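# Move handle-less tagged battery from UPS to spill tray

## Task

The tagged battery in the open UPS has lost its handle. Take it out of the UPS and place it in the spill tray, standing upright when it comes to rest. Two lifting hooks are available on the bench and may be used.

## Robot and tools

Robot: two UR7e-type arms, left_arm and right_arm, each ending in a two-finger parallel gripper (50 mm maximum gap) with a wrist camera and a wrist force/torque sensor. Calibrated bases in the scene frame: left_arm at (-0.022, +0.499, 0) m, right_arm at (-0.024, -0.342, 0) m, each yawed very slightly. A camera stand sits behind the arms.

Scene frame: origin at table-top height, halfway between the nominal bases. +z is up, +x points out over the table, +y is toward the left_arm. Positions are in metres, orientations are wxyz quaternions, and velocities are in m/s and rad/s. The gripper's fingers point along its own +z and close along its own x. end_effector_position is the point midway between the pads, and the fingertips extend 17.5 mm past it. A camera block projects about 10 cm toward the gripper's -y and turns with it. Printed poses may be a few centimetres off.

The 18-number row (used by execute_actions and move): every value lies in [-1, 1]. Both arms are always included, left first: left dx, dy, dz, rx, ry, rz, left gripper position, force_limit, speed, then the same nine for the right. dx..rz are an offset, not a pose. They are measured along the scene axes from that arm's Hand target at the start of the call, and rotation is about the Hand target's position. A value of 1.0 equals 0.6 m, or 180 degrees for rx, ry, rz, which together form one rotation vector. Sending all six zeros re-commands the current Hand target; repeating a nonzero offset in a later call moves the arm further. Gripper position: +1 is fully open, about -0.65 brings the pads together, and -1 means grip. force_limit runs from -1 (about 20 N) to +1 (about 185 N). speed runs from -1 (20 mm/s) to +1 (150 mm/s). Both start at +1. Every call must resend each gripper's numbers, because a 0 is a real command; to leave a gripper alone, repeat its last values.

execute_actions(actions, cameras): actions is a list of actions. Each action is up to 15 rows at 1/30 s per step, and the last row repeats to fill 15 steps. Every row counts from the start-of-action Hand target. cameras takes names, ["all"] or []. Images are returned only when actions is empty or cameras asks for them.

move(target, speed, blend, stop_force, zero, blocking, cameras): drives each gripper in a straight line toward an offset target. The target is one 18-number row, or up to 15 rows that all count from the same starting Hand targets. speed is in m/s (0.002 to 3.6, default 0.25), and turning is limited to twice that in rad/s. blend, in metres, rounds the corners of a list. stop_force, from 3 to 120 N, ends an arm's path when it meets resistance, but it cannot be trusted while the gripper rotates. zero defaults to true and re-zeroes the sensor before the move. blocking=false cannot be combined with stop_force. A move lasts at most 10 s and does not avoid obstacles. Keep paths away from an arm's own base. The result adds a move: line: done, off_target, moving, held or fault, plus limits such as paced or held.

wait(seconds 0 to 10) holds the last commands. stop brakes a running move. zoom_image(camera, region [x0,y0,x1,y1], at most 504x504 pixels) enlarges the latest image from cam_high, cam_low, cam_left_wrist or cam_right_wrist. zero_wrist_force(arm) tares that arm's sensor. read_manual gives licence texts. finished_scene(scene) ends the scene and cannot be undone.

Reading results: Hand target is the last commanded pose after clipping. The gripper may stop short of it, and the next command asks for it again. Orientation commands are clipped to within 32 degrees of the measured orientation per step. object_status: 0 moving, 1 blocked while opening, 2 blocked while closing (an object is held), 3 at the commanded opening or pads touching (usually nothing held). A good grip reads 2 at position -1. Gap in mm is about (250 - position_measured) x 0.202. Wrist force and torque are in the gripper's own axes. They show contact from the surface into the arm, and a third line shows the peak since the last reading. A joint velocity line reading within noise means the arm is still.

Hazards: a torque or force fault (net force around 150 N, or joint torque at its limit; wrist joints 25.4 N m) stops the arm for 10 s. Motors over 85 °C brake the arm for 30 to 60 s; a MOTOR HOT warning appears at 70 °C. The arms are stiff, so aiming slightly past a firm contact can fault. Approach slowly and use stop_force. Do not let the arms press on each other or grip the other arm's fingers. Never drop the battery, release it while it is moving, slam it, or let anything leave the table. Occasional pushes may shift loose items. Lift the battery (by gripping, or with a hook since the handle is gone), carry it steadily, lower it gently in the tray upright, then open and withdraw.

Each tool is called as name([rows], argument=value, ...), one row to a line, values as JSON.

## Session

execute_actions(actions=[])

zoom_image(camera="cam_high", region=[200, 100, 500, 350])

Scene clock: 0.00 s.
left_arm: end_effector_position=(+0.2684, -0.2604, +0.2537) position_measured=3 object_status=3 end_effector_quat_wxyz=(+0.108, +0.889, -0.428, +0.126) | right_arm: end_effector_position=(+0.7582, -0.3534, +0.3770) position_measured=3 object_status=3 end_effector_quat_wxyz=(-0.220, +0.922, +0.012, +0.320)
Joint positions: left_arm=[-1.42 -0.99 1.121 -2.026 -1.493 1.086] | right_arm=[3.221 -1.968 -1.329 -0.712 1.982 1.72]
Joint velocities: within noise
Joint torques (N m): no reading
Motor temperatures (°C): left_arm=[32 29 32 38 33 32] | right_arm=[25 28 31 40 36 43]
Wrist force (N): no reading
Wrist torque (N m): no reading
Wrist force, peak (N): no reading
Hand target: left_arm +0.2684, -0.2604, +0.2537; +0.108, +0.889, -0.428, +0.126 | right_arm +0.7582, -0.3534, +0.3770; -0.220, +0.922, +0.012, +0.320
Tool commands: left_gripper/position=+1.0 left_gripper/force_limit=+1.0 left_gripper/speed=+1.0 right_gripper/position=+1.0 right_gripper/force_limit=+1.0 right_gripper/speed=+1.0
camera_calibration:
cam_left_wrist: T_world_to_cam=[[0.606728, -0.739127, 0.292528, -0.417801], [-0.78071, -0.484829, 0.394248, 0.00119352], [-0.149573, -0.467581, -0.871204, 0.267378], [0, 0, 0, 1]] pos_world=[0.294416, -0.183209, 0.354688]
cam_right_wrist: T_world_to_cam=[[0.787415, -0.104676, 0.60747, -0.856189], [-0.0461802, -0.992724, -0.111201, -0.257801], [0.614691, 0.0595081, -0.78652, -0.0122729], [0, 0, 0, 1]] pos_world=[0.669815, -0.344817, 0.481789]

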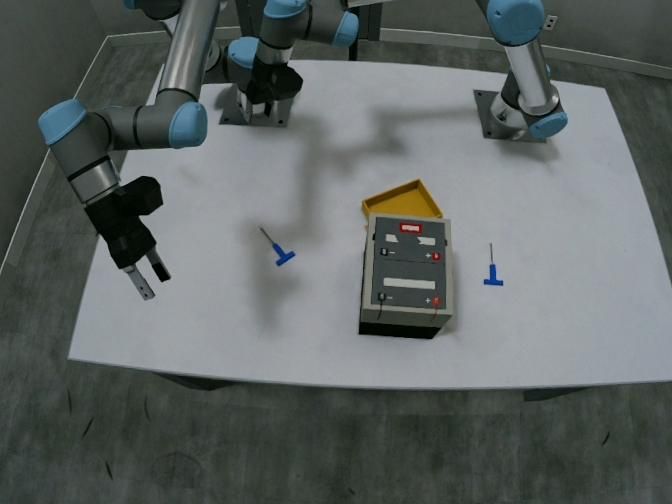

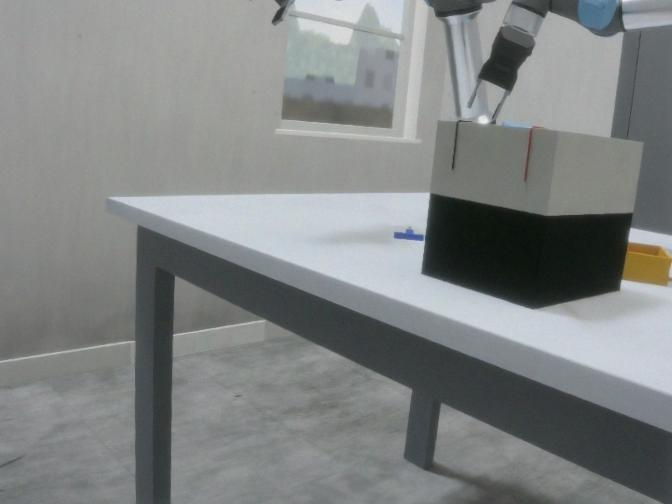

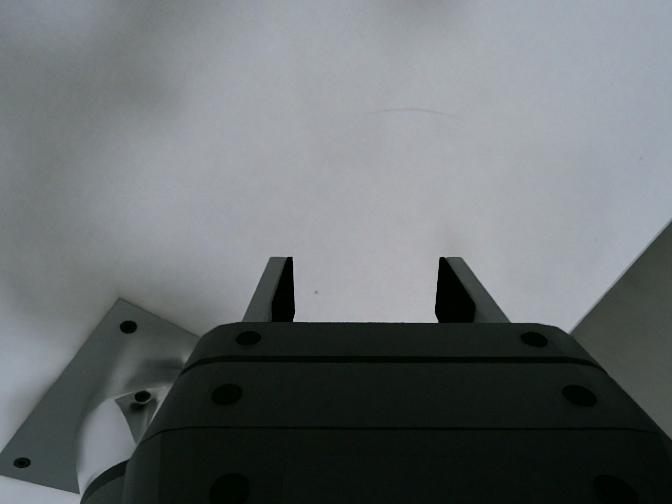

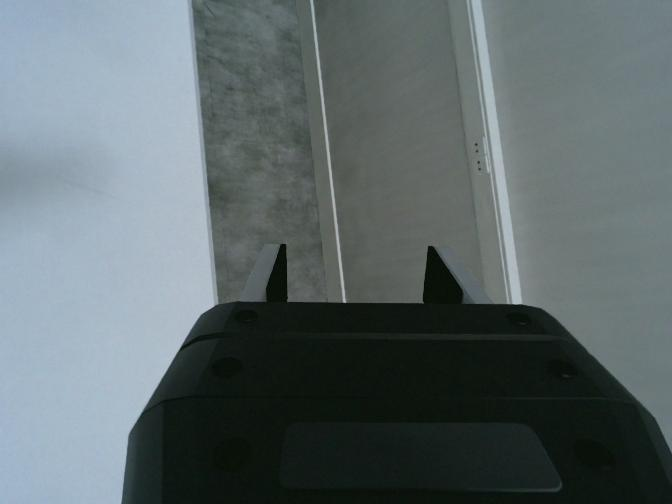

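Scaled by 1.680.

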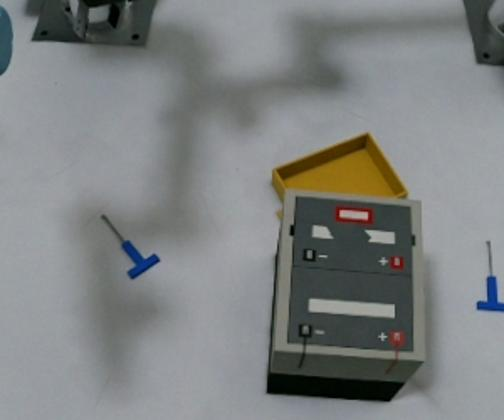

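move([
  [0.3027, 0.684, 0.1105, -0.0016, 0.081, 0.4447, 1, 1, 1, -0.05, 0.03, 0, -0.1, -0.02, 0.22, 1, 1, 1],
  [0.45, 0.86, 0.08, -0.0027, 0.1349, 0.7411, 1, 1, 1, -0.3853, 0.259, -0.345, -0.3093, -0.0574, 0.6785, 1, 1, 1],
], speed=0.5, blend=0.04, cameras=["cam_left_wrist", "cam_right_wrist"])

Scene clock: 18.00 s.
left_arm: end_effector_position=(+0.5384, +0.2556, +0.3017) position_measured=3 object_status=3 end_effector_quat_wxyz=(+0.000, +0.746, +0.666, +0.000) | right_arm: end_effector_position=(+0.5271, -0.1980, +0.1702) position_measured=3 object_status=3 end_effector_quat_wxyz=(+0.000, +0.406, +0.914, +0.000)
Joint positions: left_arm=[-0.654 -1.322 1.356 -1.605 -1.571 -0.517] | right_arm=[3.69 -1.786 -1.744 -1.183 1.57 -0.242]
Joint torques (N m): left_arm=[-9.26 -49.33 -13.98 -5.31 1.4 0.73] | right_arm=[-10.17 18.1 28.45 0.4 1.42 1.19]
Wrist force (N): left_arm=[0.4 0.3 0.3] | right_arm=[0.1 -0.4 2.0]
Wrist torque (N m): left_arm=[0.07 0.01 -0.07] | right_arm=[-0.18 -0.30 -0.03]
Wrist force, peak (N): left_arm=[0.9 2.3 0.8] | right_arm=[1.8 -0.6 2.9]
Hand target: left_arm +0.5384, +0.2556, +0.3017; +0.000, +0.746, +0.666, +0.000 | right_arm +0.5271, -0.1980, +0.1700; +0.000, +0.406, +0.914, +0.000
Off the commanded pose: left_arm 0.000 m, 0 deg | right_arm 0.000 m, 0 deg.
move: done
camera_calibration:
cam_left_wrist: T_world_to_cam=[[0.111212, 0.99349, -0.0246878, -0.294697], [0.939084, -0.0969279, 0.329737, -0.56241], [0.325197, -0.0598546, -0.94375, 0.252901], [0, 0, 0, 1]] pos_world=[0.478681, 0.253403, 0.416847]
cam_right_wrist: T_world_to_cam=[[-0.683075, 0.730306, 0.00784866, 0.510148], [0.683454, 0.635391, 0.3594, -0.279564], [0.257485, 0.250862, -0.933151, 0.20897], [0, 0, 0, 1]] pos_world=[0.485732, -0.247354, 0.291471]
Images, in order (width x height): cam_left_wrist 672x504, cam_right_wrist 672x504.

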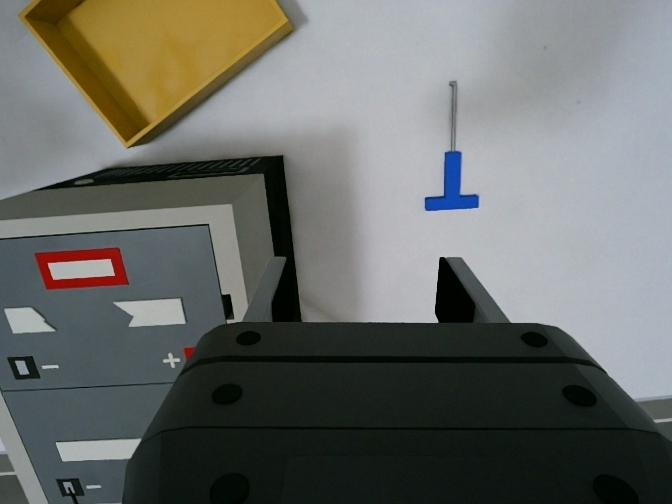

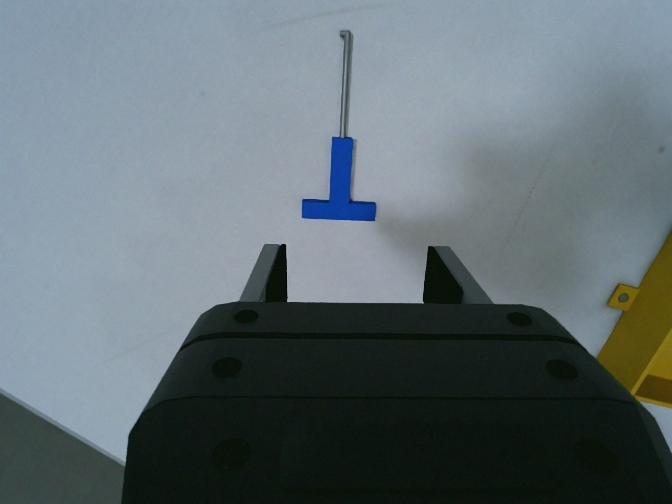

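zoom_image(camera="cam_left_wrist", region=[410, 70, 500, 220])

zoom_image(camera="cam_right_wrist", region=[290, 20, 390, 230])

zoom_image(camera="cam_left_wrist", region=[0, 0, 340, 330])

Scaled by 3.360.

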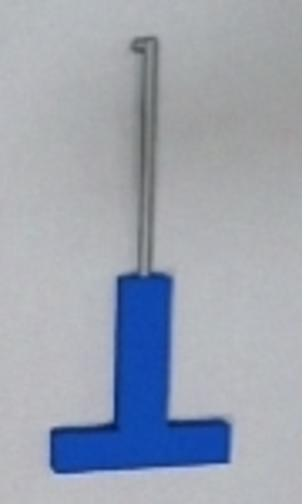

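Scaled by 2.400.

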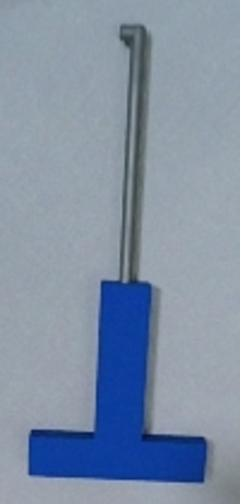

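Scaled by 1.482.

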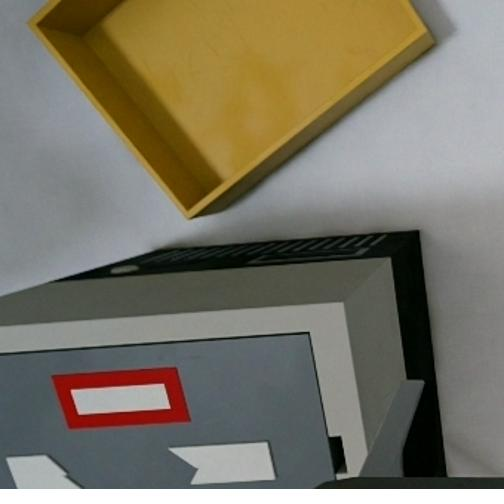

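move([
  [0.0102, 0.14, -0.17, 0.0105, 0.1246, 0.009, 1, 1, 1, -0.009, -0.0103, -0.05, -0.0645, 0.0728, -0.0032, 1, 1, 1],
  [0.0202, 0.1607, -0.4028, 0.0209, 0.2491, 0.0179, 1, 1, 1, -0.0183, -0.0207, -0.1833, -0.1289, 0.1456, -0.0065, 1, 1, 1],
], speed=0.4, blend=0.02, cameras=["cam_left_wrist", "cam_right_wrist", "cam_high"])

Scene clock: 37.47 s.
left_arm: end_effector_position=(+0.5505, +0.3521, +0.0602) position_measured=3 object_status=3 end_effector_quat_wxyz=(-0.278, +0.671, +0.635, -0.263) | right_arm: end_effector_position=(+0.5161, -0.2103, +0.0601) position_measured=3 object_status=3 end_effector_quat_wxyz=(-0.124, +0.397, +0.867, -0.274)
Joint positions: left_arm=[-0.403 -0.724 1.068 -1.156 -1.798 -0.234] | right_arm=[3.729 -2.192 -1.425 -1.699 1.466 -0.149]
Joint torques (N m): left_arm=[-8.45 -45.88 -15.01 -1.48 0.85 -1.64] | right_arm=[-7.78 44.83 11.97 2.93 1.96 -1.91]
Wrist force (N): left_arm=[0.8 2.0 -0.7] | right_arm=[0.2 0.7 0.1]
Wrist torque (N m): left_arm=[0.07 -0.09 0.09] | right_arm=[0.00 -0.21 0.17]
Wrist force, peak (N): left_arm=[1.3 5.0 1.1] | right_arm=[0.3 2.5 1.5]
Hand target: left_arm +0.5505, +0.3520, +0.0601; -0.278, +0.671, +0.635, -0.263 | right_arm +0.5161, -0.2104, +0.0601; -0.125, +0.397, +0.867, -0.274
Off the commanded pose: left_arm 0.000 m, 0 deg | right_arm 0.000 m, 0 deg.
move: done
camera_calibration:
cam_left_wrist: T_world_to_cam=[[0.0351315, 0.999251, -0.0162211, -0.358439], [0.900202, -0.0386903, -0.433751, -0.437967], [-0.434054, 0.000636082, -0.900887, 0.420875], [0, 0, 0, 1]] pos_world=[0.589533, 0.340957, 0.183378]
cam_right_wrist: T_world_to_cam=[[-0.661952, 0.749375, 0.0160008, 0.50522], [0.724847, 0.645429, -0.240872, -0.207773], [-0.190831, -0.147848, -0.970425, 0.261969], [0, 0, 0, 1]] pos_world=[0.535027, -0.205766, 0.196091]
Images, in order (width x height): cam_high 672x504, cam_left_wrist 672x504, cam_right_wrist 672x504.

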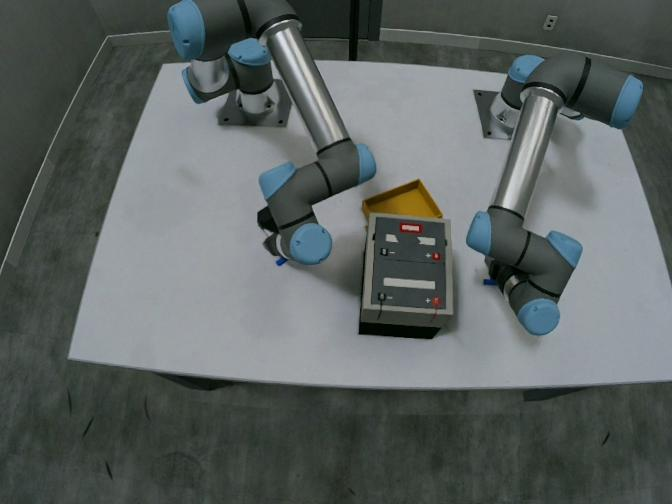

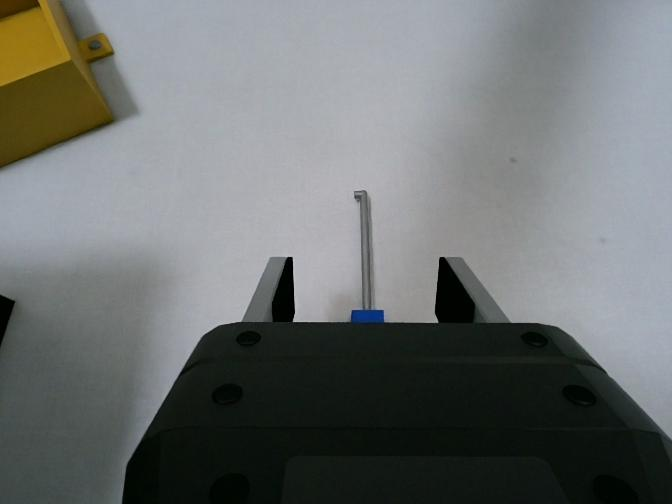

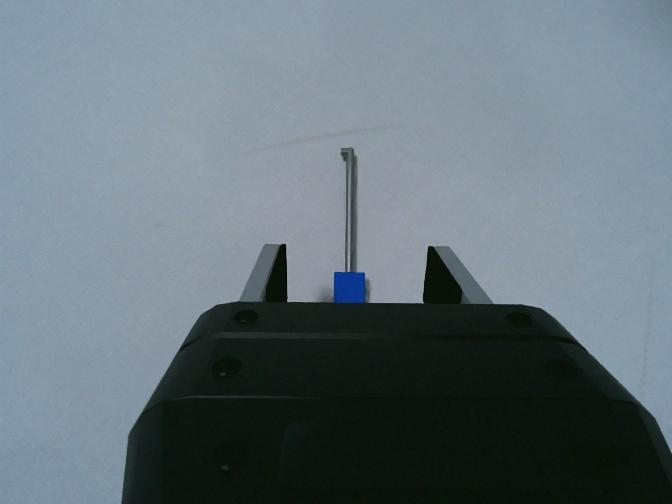

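move([
  [0.005, 0, -0.045, 0, 0, 0, 1, 1, 1, 0, 0, -0.045, 0, 0, 0, 1, 1, 1],
  [0.005, 0, -0.0628, 0, 0, 0, 1, 1, 1, 0, 0, -0.0622, 0, 0, 0, 1, 1, 1],
  [0.005, 0, -0.0628, 0, 0, 0, -1, 0.2, 0, 0, 0, -0.0622, 0, 0, 0, -1, 0.2, 0],
  [0.005, 0, 0.12, 0, 0, 0, -1, 0.2, 0, 0, 0, 0.12, 0, 0, 0, -1, 0.2, 0],
], speed=[0.15, 0.04, 0.1, 0.2], blend=[0.003, 0, 0, 0])

Scene clock: 52.37 s.
left_arm: end_effector_position=(+0.5535, +0.3520, +0.1321) position_measured=194 object_status=2 end_effector_quat_wxyz=(-0.278, +0.671, +0.635, -0.263) | right_arm: end_effector_position=(+0.5161, -0.2105, +0.1321) position_measured=192 object_status=2 end_effector_quat_wxyz=(-0.124, +0.397, +0.867, -0.274)
Joint positions: left_arm=[-0.402 -0.769 0.959 -1.002 -1.797 -0.233] | right_arm=[3.729 -2.125 -1.336 -1.855 1.466 -0.149]
Joint torques (N m): left_arm=[6.32 -47.89 -15.4 -0.21 -1.35 1.63] | right_arm=[-7.34 33.92 16.46 1.27 1.32 1.27]
Wrist force (N): left_arm=[0.8 2.1 -0.4] | right_arm=[0.2 1.1 1.1]
Wrist torque (N m): left_arm=[0.03 -0.10 -0.08] | right_arm=[0.02 -0.24 0.18]
Wrist force, peak (N): left_arm=[0.9 4.5 1.9] | right_arm=[0.4 3.0 3.2]
Hand target: left_arm +0.5535, +0.3520, +0.1321; -0.278, +0.671, +0.635, -0.263 | right_arm +0.5161, -0.2104, +0.1321; -0.125, +0.397, +0.867, -0.274
Off the commanded pose: left_arm 0.000 m, 0 deg | right_arm 0.000 m, 0 deg.
move: done

move([
  [0, 0, 0.2465, -0.027, -0.4993, 0, -1, 0.2, 0, 0, 0, 0.2465, 0.3274, -0.3779, 0, -1, 0.2, 0],
  [0.0192, -0.0867, 0.2965, -0.2189, -0.4611, -0.1937, -1, 0.2, 0, 0.0398, 0.134, 0.2965, 0.3995, -0.3054, 0.102, -1, 0.2, 0],
  [0.0453, -0.195, 0.305, -0.402, -0.3658, -0.3816, -1, 0.2, 0, 0.093, 0.284, 0.3048, 0.4609, -0.2219, 0.2031, -1, 0.2, 0],
  [0.0453, -0.2653, 0.2782, -0.402, -0.3658, -0.3816, -1, 0.2, 0, 0.093, 0.3525, 0.2782, 0.4609, -0.2219, 0.2031, -1, 0.2, 0],
], speed=[0.5, 0.4, 0.4, 0.2], blend=[0.01, 0.01, 0.005, 0], cameras=["cam_left_wrist", "cam_right_wrist"])

zoom_image(camera="cam_right_wrist", region=[310, 80, 390, 160])

zoom_image(camera="cam_left_wrist", region=[330, 80, 410, 160])

Scene clock: 62.17 s.
left_arm: end_effector_position=(+0.5807, +0.1929, +0.2989) position_measured=194 object_status=2 end_effector_quat_wxyz=(+0.382, +0.924, -0.019, -0.008) | right_arm: end_effector_position=(+0.5719, +0.0011, +0.2990) position_measured=192 object_status=2 end_effector_quat_wxyz=(+0.009, +0.019, +0.887, +0.461)
Joint positions: left_arm=[-0.44 -1.236 1.536 -2.222 -2.289 1.063] | right_arm=[3.64 -1.929 -1.655 -0.542 2.382 -0.829]
Joint torques (N m): left_arm=[-2.49 -52.6 -35.13 -4.45 -2.73 -0.85] | right_arm=[-6.62 48.6 22.39 3.54 3.19 0.16]
Wrist force (N): left_arm=[-0.9 -1.6 0.0] | right_arm=[0.6 -2.8 3.1]
Wrist torque (N m): left_arm=[-0.05 0.23 -0.07] | right_arm=[-0.33 -0.19 -0.18]
Wrist force, peak (N): left_arm=[0.7 3.9 0.3] | right_arm=[0.8 -2.3 6.1]
Hand target: left_arm +0.5807, +0.1929, +0.2990; +0.383, +0.924, -0.019, -0.008 | right_arm +0.5719, +0.0011, +0.2990; +0.009, +0.019, +0.887, +0.461
Off the commanded pose: left_arm 0.000 m, 0 deg | right_arm 0.000 m, 0 deg.
move: done
camera_calibration:
cam_left_wrist: T_world_to_cam=[[0.998236, -0.0562234, -0.0190607, -0.551409], [-0.0072577, -0.434235, 0.90077, -0.163288], [-0.0589211, -0.899043, -0.433878, 0.465268], [0, 0, 0, 1]] pos_world=[0.576666, 0.316388, 0.338444]
cam_right_wrist: T_world_to_cam=[[-0.999659, 0.0242791, -0.00957957, 0.581435], [-0.00343454, 0.24147, 0.970402, -0.272381], [0.0258736, 0.970105, -0.241304, 0.192567], [0, 0, 0, 1]] pos_world=[0.575319, -0.135155, 0.316356]
Images, in order (width x height): cam_left_wrist 672x504, cam_right_wrist 672x504.

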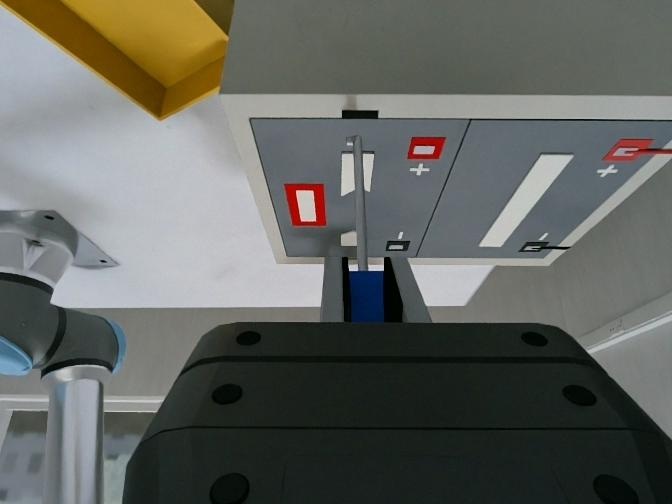

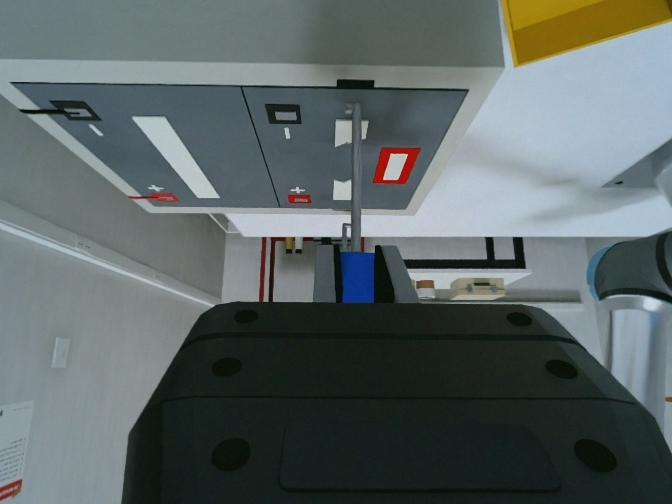

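Scaled by 6.300.

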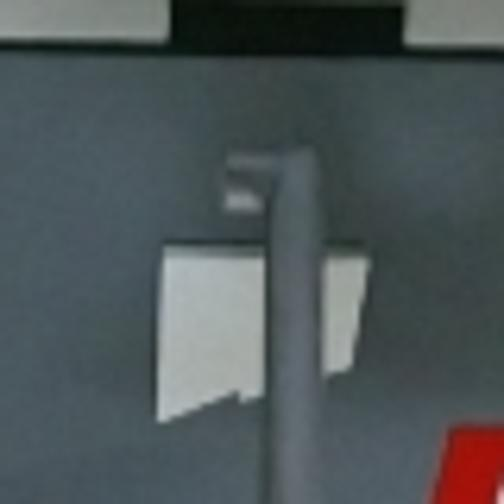

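Scaled by 6.300.

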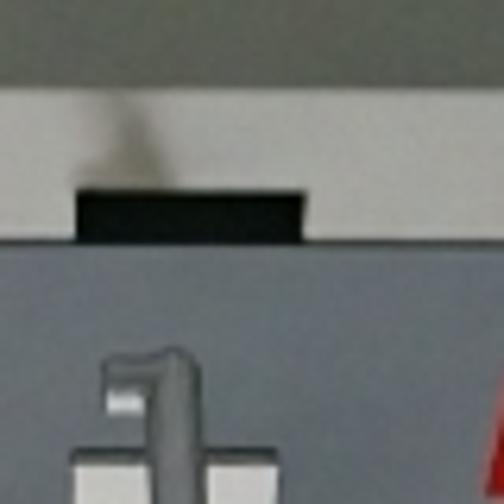

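zoom_image(camera="cam_right_wrist", region=[320, 60, 390, 130])

Scaled by 7.200.

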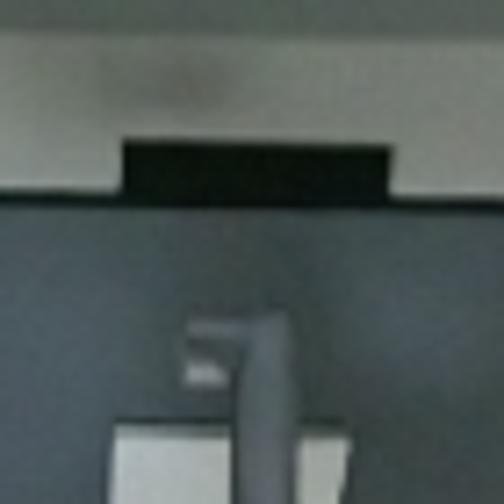

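move([
  [0.0022, 0.0053, 0, 0, 0, 0, -1, 0.2, 0, 0.0008, -0.0002, 0, 0, 0, 0, -1, 0.2, 0],
  [0.0022, 0.0053, -0.058, 0, 0, 0, -1, 0.2, 0, 0.0008, -0.0002, -0.058, 0, 0, 0, -1, 0.2, 0],
], speed=[0.05, 0.025], stop_force=5, cameras=["cam_left_wrist", "cam_right_wrist"])

Scene clock: 77.97 s.
left_arm: end_effector_position=(+0.5820, +0.1960, +0.2872) position_measured=194 object_status=2 end_effector_quat_wxyz=(+0.383, +0.924, -0.019, -0.008) | right_arm: end_effector_position=(+0.5724, +0.0009, +0.2869) position_measured=192 object_status=2 end_effector_quat_wxyz=(+0.009, +0.019, +0.887, +0.461)
Joint positions: left_arm=[-0.434 -1.227 1.554 -2.245 -2.291 1.069] | right_arm=[3.64 -1.942 -1.67 -0.514 2.382 -0.829]
Joint torques (N m): left_arm=[3.29 -49.04 -31.94 -4.9 0.35 -0.4] | right_arm=[-7.64 46.8 29.62 5.43 -0.97 -1.55]
Wrist force (N): left_arm=[-1.3 3.1 -4.9] | right_arm=[2.3 2.9 -0.1]
Wrist torque (N m): left_arm=[-0.11 0.22 0.02] | right_arm=[-0.26 -0.25 -0.14]
Wrist force, peak (N): left_arm=[-1.6 14.2 -16.6] | right_arm=[1.7 20.9 -11.2]
Hand target: left_arm +0.5820, +0.1961, +0.2872; +0.383, +0.924, -0.019, -0.008 (not the last commanded pose) | right_arm +0.5724, +0.0009, +0.2869; +0.009, +0.019, +0.887, +0.461 (not the last commanded pose)
Off the commanded pose: left_arm 0.023 m, 0 deg | right_arm 0.023 m, 0 deg.
move: contact (left_arm, right_arm); path passed 1 of 2 targets
camera_calibration:
cam_left_wrist: T_world_to_cam=[[0.998241, -0.0562169, -0.0188303, -0.552836], [-0.0074544, -0.434107, 0.90083, -0.151341], [-0.0588163, -0.899105, -0.433763, 0.462977], [0, 0, 0, 1]] pos_world=[0.577966, 0.319488, 0.326744]
cam_right_wrist: T_world_to_cam=[[-0.999657, 0.0243762, -0.0096033, 0.58184], [-0.00343413, 0.24147, 0.970402, -0.260614], [0.0259736, 0.970102, -0.241304, 0.189673], [0, 0, 0, 1]] pos_world=[0.575818, -0.135255, 0.304256]
Images, in order (width x height): cam_left_wrist 672x504, cam_right_wrist 672x504.

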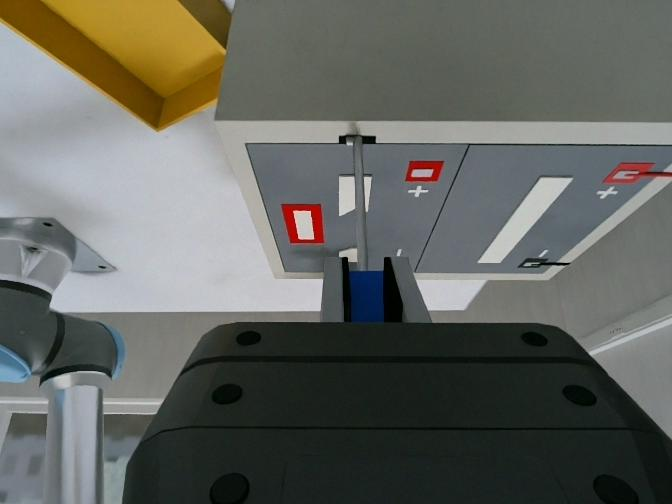

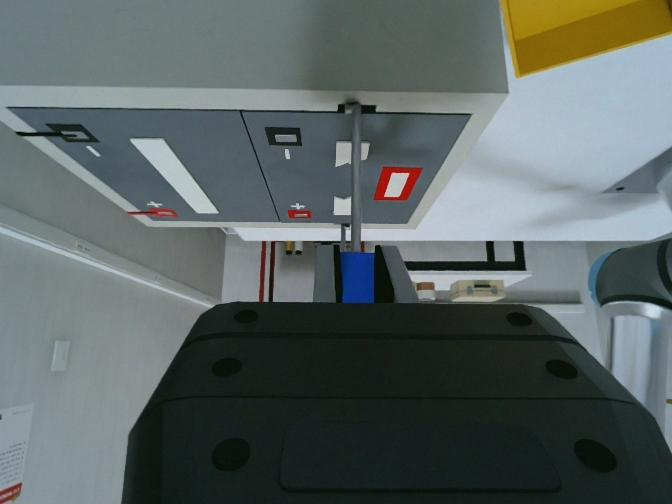

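zoom_image(camera="cam_right_wrist", region=[325, 85, 385, 145])

zoom_image(camera="cam_left_wrist", region=[330, 115, 390, 175])

Scaled by 8.400.

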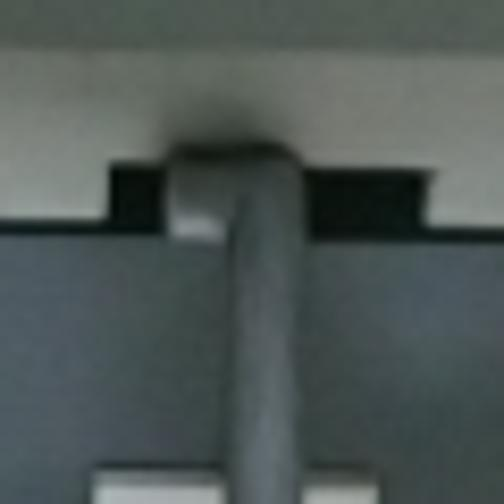

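Scaled by 8.400.

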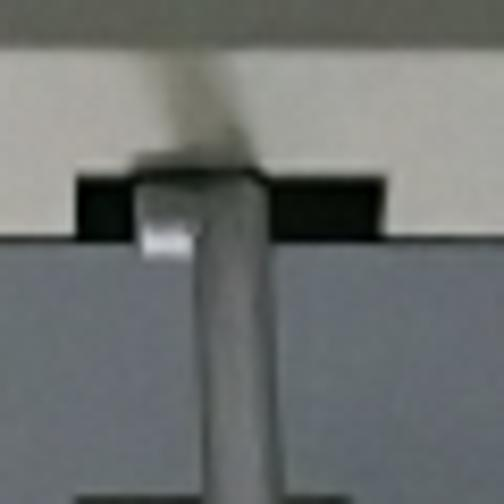

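move([
  [0, -0.0027, 0.006, 0, 0, 0, -1, 0.2, 0, 0, 0.0043, 0.006, 0, 0, 0, -1, 0.2, 0],
  [0, -0.0027, -0.038, 0, 0, 0, -1, 0.2, 0, 0, 0.0043, -0.038, 0, 0, 0, -1, 0.2, 0],
], speed=[0.05, 0.025], stop_force=5, cameras=["cam_left_wrist", "cam_right_wrist"])

zoom_image(camera="cam_right_wrist", region=[325, 85, 385, 145])

zoom_image(camera="cam_left_wrist", region=[330, 115, 390, 175])

Scene clock: 85.17 s.
left_arm: end_effector_position=(+0.5820, +0.1960, +0.2873) position_measured=194 object_status=2 end_effector_quat_wxyz=(+0.383, +0.924, -0.019, -0.008) | right_arm: end_effector_position=(+0.5724, +0.0009, +0.2871) position_measured=192 object_status=2 end_effector_quat_wxyz=(+0.009, +0.019, +0.887, +0.462)
Joint positions: left_arm=[-0.434 -1.227 1.553 -2.244 -2.291 1.069] | right_arm=[3.64 -1.942 -1.67 -0.514 2.382 -0.829]
Joint torques (N m): left_arm=[9.79 -29.84 -13.07 -3.95 -2.88 1.62] | right_arm=[-13.84 24.92 12.57 6.17 3.24 -1.78]
Wrist force (N): left_arm=[-0.7 -1.6 -0.1] | right_arm=[1.7 -2.2 2.9]
Wrist torque (N m): left_arm=[-0.05 0.20 0.06] | right_arm=[-0.34 -0.31 -0.17]
Wrist force, peak (N): left_arm=[-1.3 3.2 -5.1] | right_arm=[1.0 -3.5 3.4]
Hand target: left_arm +0.5820, +0.1960, +0.2873; +0.383, +0.924, -0.019, -0.008 (not the last commanded pose) | right_arm +0.5724, +0.0009, +0.2871; +0.009, +0.019, +0.887, +0.462 (not the last commanded pose)
Off the commanded pose: left_arm 0.023 m, 0 deg | right_arm 0.023 m, 0 deg.
move: contact (left_arm, right_arm); path passed 0 of 2 targets
camera_calibration:
cam_left_wrist: T_world_to_cam=[[0.998246, -0.0561725, -0.0186923, -0.552896], [-0.00755401, -0.434022, 0.900871, -0.151414], [-0.058717, -0.89915, -0.433685, 0.462952], [0, 0, 0, 1]] pos_world=[0.577966, 0.319488, 0.326845]
cam_right_wrist: T_world_to_cam=[[-0.999656, 0.0243532, -0.00969805, 0.581866], [-0.00353411, 0.241378, 0.970425, -0.260672], [0.0259738, 0.970125, -0.241209, 0.189672], [0, 0, 0, 1]] pos_world=[0.575819, -0.135255, 0.304356]
Images, in order (width x height): cam_left_wrist 672x504, cam_right_wrist 672x504.

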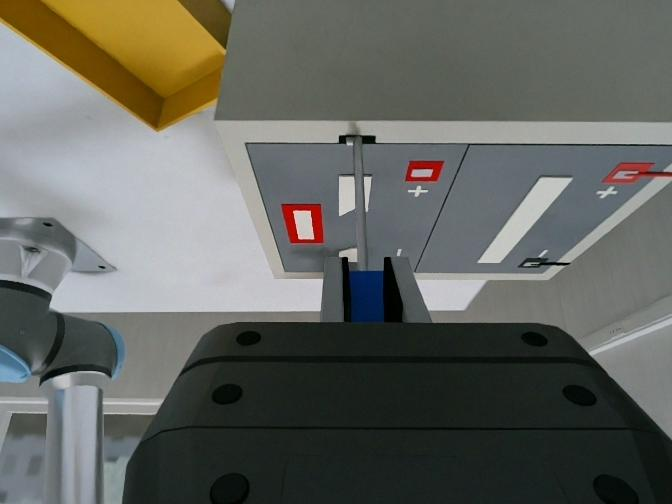

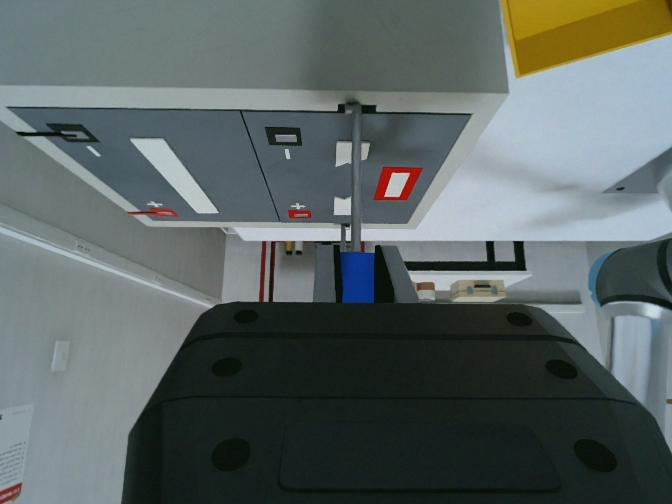

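Scaled by 8.400.

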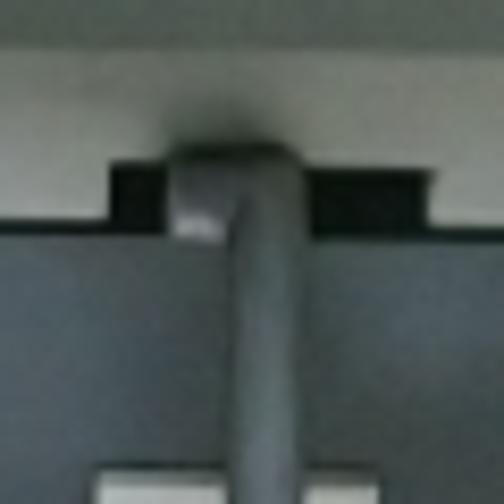

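Scaled by 8.400.

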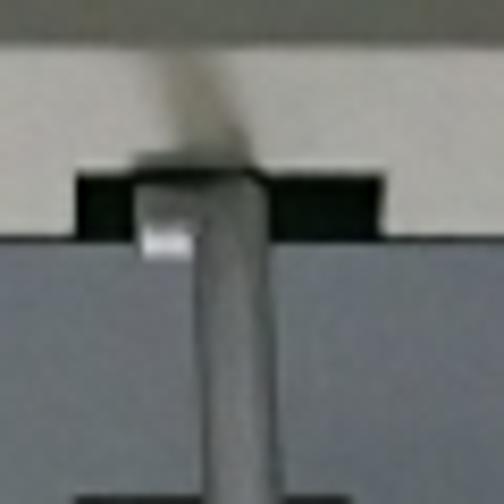

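move([
  [0, 0, 0.008, 0, 0, 0, -1, 0.2, 0, 0, 0, 0.008, 0, 0, 0, -1, 0.2, 0],
  [0, -0.0027, 0.008, 0, 0, 0, -1, 0.2, 0, 0, 0.0043, 0.008, 0, 0, 0, -1, 0.2, 0],
], speed=0.05)

move(target=[0, 0, -0.046, 0, 0, 0, -1, 0.2, 0, 0, 0, -0.046, 0, 0, 0, -1, 0.2, 0], speed=0.022, stop_force=6, cameras=["cam_left_wrist", "cam_right_wrist"])

Scene clock: 87.97 s.
left_arm: end_effector_position=(+0.5820, +0.1944, +0.2922) position_measured=194 object_status=2 end_effector_quat_wxyz=(+0.383, +0.924, -0.019, -0.008) | right_arm: end_effector_position=(+0.5724, +0.0036, +0.2920) position_measured=192 object_status=2 end_effector_quat_wxyz=(+0.009, +0.019, +0.887, +0.462)
Joint positions: left_arm=[-0.437 -1.229 1.544 -2.235 -2.29 1.066] | right_arm=[3.644 -1.939 -1.662 -0.522 2.38 -0.824]
Joint torques (N m): left_arm=[1.57 -29.76 -30.14 -4.34 -0.7 1.13] | right_arm=[-3.5 29.28 21.48 3.69 1.18 -1.68]
Wrist force (N): left_arm=[-0.9 -1.7 -0.3] | right_arm=[1.4 -3.1 3.5]
Wrist torque (N m): left_arm=[-0.06 0.23 0.14] | right_arm=[-0.38 -0.33 -0.26]
Wrist force, peak (N): left_arm=[-0.9 -2.0 -0.6] | right_arm=[1.5 -3.3 3.7]
Hand target: left_arm +0.5820, +0.1944, +0.2921; +0.383, +0.924, -0.019, -0.008 | right_arm +0.5724, +0.0035, +0.2919; +0.009, +0.019, +0.887, +0.462
Off the commanded pose: left_arm 0.000 m, 0 deg | right_arm 0.000 m, 0 deg.
move: done

Scene clock: 90.40 s.
left_arm: end_effector_position=(+0.5820, +0.1944, +0.2645) position_measured=194 object_status=2 end_effector_quat_wxyz=(+0.383, +0.924, -0.019, -0.008) | right_arm: end_effector_position=(+0.5724, +0.0035, +0.2643) position_measured=192 object_status=2 end_effector_quat_wxyz=(+0.009, +0.019, +0.887, +0.462)
Joint positions: left_arm=[-0.437 -1.207 1.588 -2.301 -2.29 1.066] | right_arm=[3.644 -1.97 -1.697 -0.457 2.38 -0.825]
Joint torques (N m): left_arm=[7.16 -53.11 -34.73 -1.74 -2.82 -1.75] | right_arm=[-13.82 50.74 31.81 1.03 3.38 1.98]
Wrist force (N): left_arm=[-1.0 -1.5 -0.1] | right_arm=[1.4 -3.1 3.5]
Wrist torque (N m): left_arm=[-0.02 0.24 0.12] | right_arm=[-0.39 -0.30 -0.25]
Wrist force, peak (N): left_arm=[-1.0 -1.9 0.1] | right_arm=[1.4 -3.2 3.9]
Hand target: left_arm +0.5820, +0.1944, +0.2645; +0.383, +0.924, -0.019, -0.008 | right_arm +0.5724, +0.0035, +0.2643; +0.009, +0.019, +0.887, +0.462
Off the commanded pose: left_arm 0.000 m, 0 deg | right_arm 0.000 m, 0 deg.
move: done
camera_calibration:
cam_left_wrist: T_world_to_cam=[[0.998246, -0.0561725, -0.0186923, -0.553412], [-0.00755401, -0.434022, 0.900871, -0.131568], [-0.058717, -0.89915, -0.433685, 0.451625], [0, 0, 0, 1]] pos_world=[0.577966, 0.317888, 0.304045]
cam_right_wrist: T_world_to_cam=[[-0.999656, 0.0243532, -0.00969805, 0.581582], [-0.00353411, 0.241378, 0.970425, -0.239174], [0.0259738, 0.970125, -0.241209, 0.18165], [0, 0, 0, 1]] pos_world=[0.575819, -0.132655, 0.281556]
Images, in order (width x height): cam_left_wrist 672x504, cam_right_wrist 672x504.

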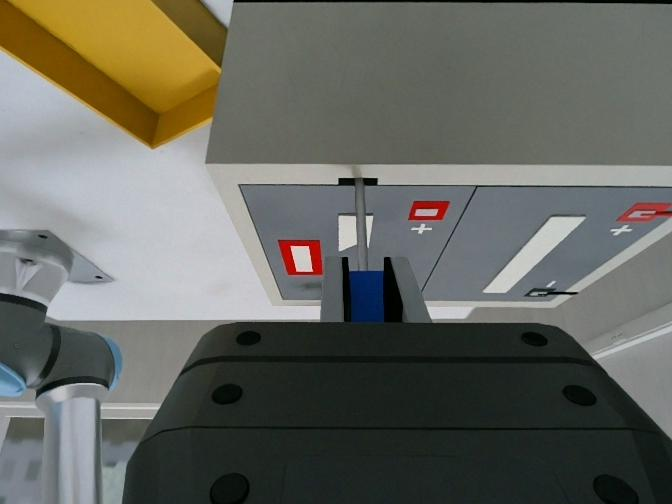

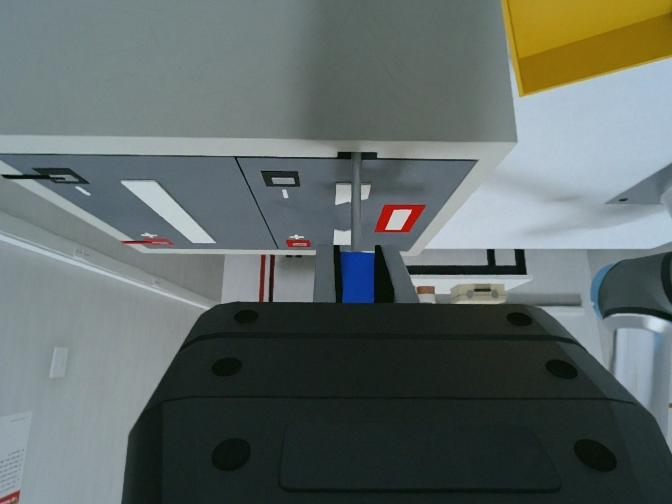

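move(target=[0, 0, -0.0125, 0, 0, 0, -1, 0.2, 0, 0, 0, -0.0275, 0, 0, 0, -1, 0.2, 0], speed=0.025, stop_force=6)

Scene clock: 96.43 s.
left_arm: end_effector_position=(+0.5820, +0.1944, +0.2570) position_measured=194 object_status=2 end_effector_quat_wxyz=(+0.383, +0.924, -0.019, -0.008) | right_arm: end_effector_position=(+0.5724, +0.0035, +0.2501) position_measured=192 object_status=2 end_effector_quat_wxyz=(+0.009, +0.019, +0.887, +0.461)
Joint positions: left_arm=[-0.437 -1.2 1.6 -2.319 -2.29 1.066] | right_arm=[3.644 -1.987 -1.713 -0.423 2.38 -0.825]
Joint torques (N m): left_arm=[4.01 -53.98 -33.7 -1.79 -2.68 -0.92] | right_arm=[-8.8 50.47 31.9 6.29 -0.15 0.21]
Wrist force (N): left_arm=[-1.0 -1.6 -0.2] | right_arm=[1.7 -2.2 3.2]
Wrist torque (N m): left_arm=[-0.03 0.23 0.11] | right_arm=[-0.35 -0.28 -0.24]
Wrist force, peak (N): left_arm=[-1.1 -1.8 -0.2] | right_arm=[2.1 15.9 -8.3]
Hand target: left_arm +0.5820, +0.1944, +0.2570; +0.383, +0.924, -0.019, -0.008 | right_arm +0.5724, +0.0035, +0.2501; +0.009, +0.019, +0.887, +0.462 (not the last commanded pose)
Off the commanded pose: left_arm 0.000 m, 0 deg | right_arm 0.002 m, 0 deg.
move: contact (right_arm)

move([
  [0, 0, 0, 0, 0, 0, -1, 0.2, 0, 0, 0, 0, 0, 0, 0, 1, 0.2, -0.6],
  [-0.0063, -0.0005, 0, 0, 0, 0.0694, -1, 0.2, 0, -0.003, -0.075, 0, 0, 0, 0, 1, 0.2, -0.6],
  [-0.0123, -0.0022, 0, 0, 0, 0.1389, -1, 0.2, 0, -0.0425, -0.0638, 0.0017, 0, 0, -0.126, 1, 0.2, -0.6],
  [-0.0178, -0.0053, 0, 0, 0, 0.2083, -1, 0.2, 0, -0.0748, -0.0402, 0.0033, 0, 0, -0.25, 1, 0.2, -0.6],
  [-0.0225, -0.0095, 0, 0, 0, 0.2778, -1, 0.2, 0, -0.096, -0.0055, 0.0033, 0, 0, -0.376, 1, 0.2, -0.6],
  [-0.0287, -0.0203, 0, 0, 0, 0.4167, -1, 0.2, 0, -0.0988, 0.0338, 0.0033, 0, 0, -0.5, 1, 0.2, -0.6],
], speed=[0.1, 0.1, 0.2, 0.2, 0.2, 0.2], blend=[0, 0.001, 0.001, 0.001, 0.001, 0], cameras=["all"])

zoom_image(camera="cam_high", region=[350, 150, 470, 270])

zoom_image(camera="cam_right_wrist", region=[300, 130, 440, 330])

Scene clock: 111.00 s.
left_arm: end_effector_position=(+0.5648, +0.1821, +0.2571) position_measured=194 object_status=2 end_effector_quat_wxyz=(+0.308, +0.744, +0.548, +0.227) | right_arm: end_effector_position=(+0.5131, +0.0239, +0.2521) position_measured=3 object_status=3 end_effector_quat_wxyz=(+0.333, +0.640, +0.614, +0.320)
Joint positions: left_arm=[-0.868 -1.426 1.983 -2.837 -1.197 -0.403] | right_arm=[4.326 -1.741 -2.025 -0.438 0.717 0.934]
Joint torques (N m): left_arm=[7.57 -18.46 -15.65 -6.81 1.2 -1.76] | right_arm=[-15.53 38.29 11.39 3.99 -0.55 1.36]
Wrist force (N): left_arm=[1.7 -2.9 -1.2] | right_arm=[1.2 -2.2 3.2]
Wrist torque (N m): left_arm=[0.08 0.46 0.10] | right_arm=[-0.33 -0.30 -0.20]
Wrist force, peak (N): left_arm=[1.9 -3.4 -0.9] | right_arm=[1.7 -2.3 3.9]
Hand target: left_arm +0.5648, +0.1822, +0.2570; +0.308, +0.744, +0.548, +0.227 | right_arm +0.5131, +0.0238, +0.2521; +0.333, +0.640, +0.614, +0.320
Off the commanded pose: left_arm 0.000 m, 0 deg | right_arm 0.000 m, 0 deg.
move: done
camera_calibration:
cam_left_wrist: T_world_to_cam=[[0.312801, 0.949633, -0.0187893, -0.333083], [0.417206, -0.119599, 0.900908, -0.427568], [0.853285, -0.289644, -0.433603, -0.189796], [0, 0, 0, 1]] pos_world=[0.444522, 0.210197, 0.296645]
cam_right_wrist: T_world_to_cam=[[0.024038, 0.999664, -0.00972172, -0.0269121], [0.241379, 0.00363313, 0.970424, -0.352523], [0.970133, -0.0256737, -0.241211, -0.300068], [0, 0, 0, 1]] pos_world=[0.376845, 0.02048, 0.269456]

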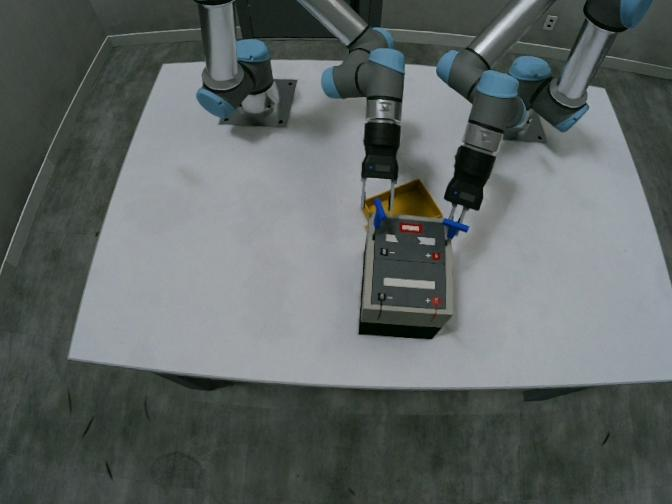

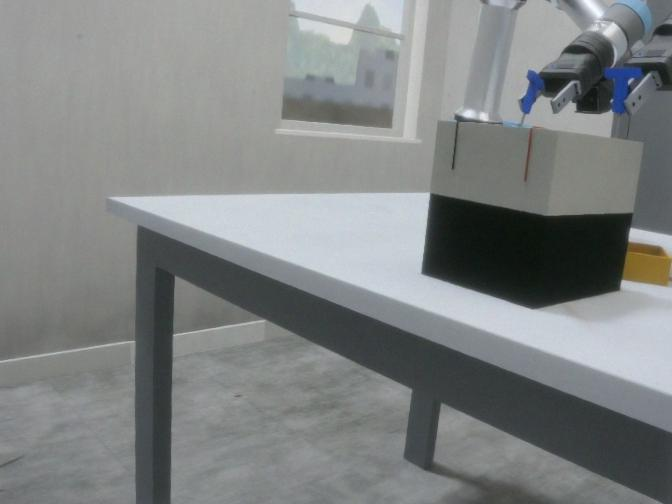

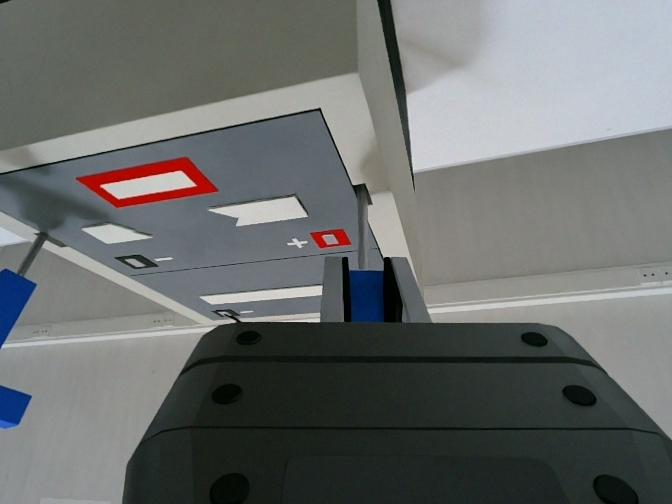

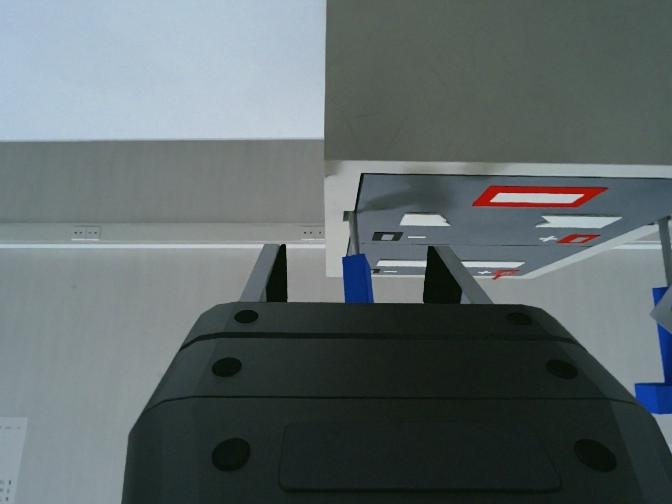

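Scaled by 4.200.

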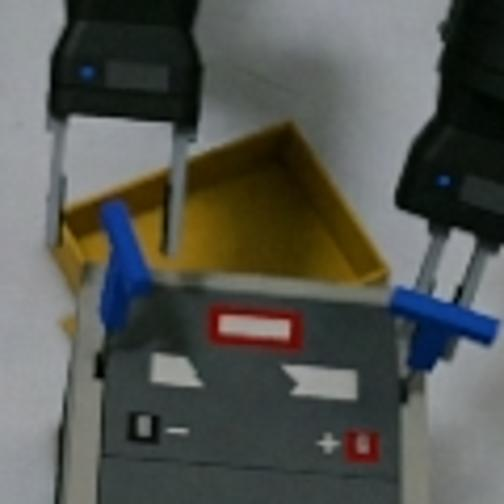

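Scaled by 2.520.

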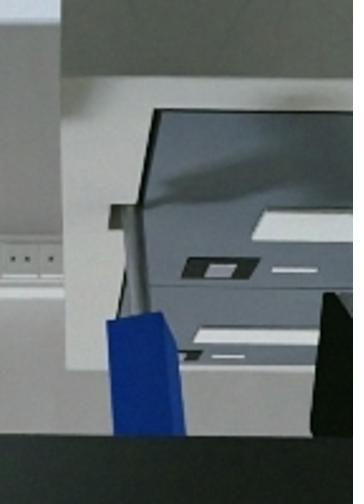

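zoom_image(camera="cam_low", region=[490, 40, 660, 150])

zoom_image(camera="cam_left_wrist", region=[0, 200, 150, 440])

Scaled by 2.965.

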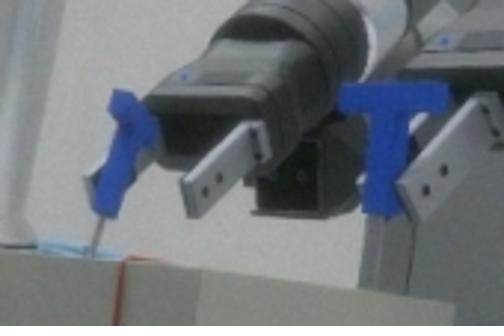

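Scaled by 2.100.

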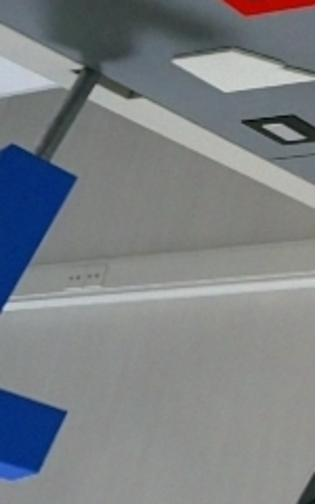

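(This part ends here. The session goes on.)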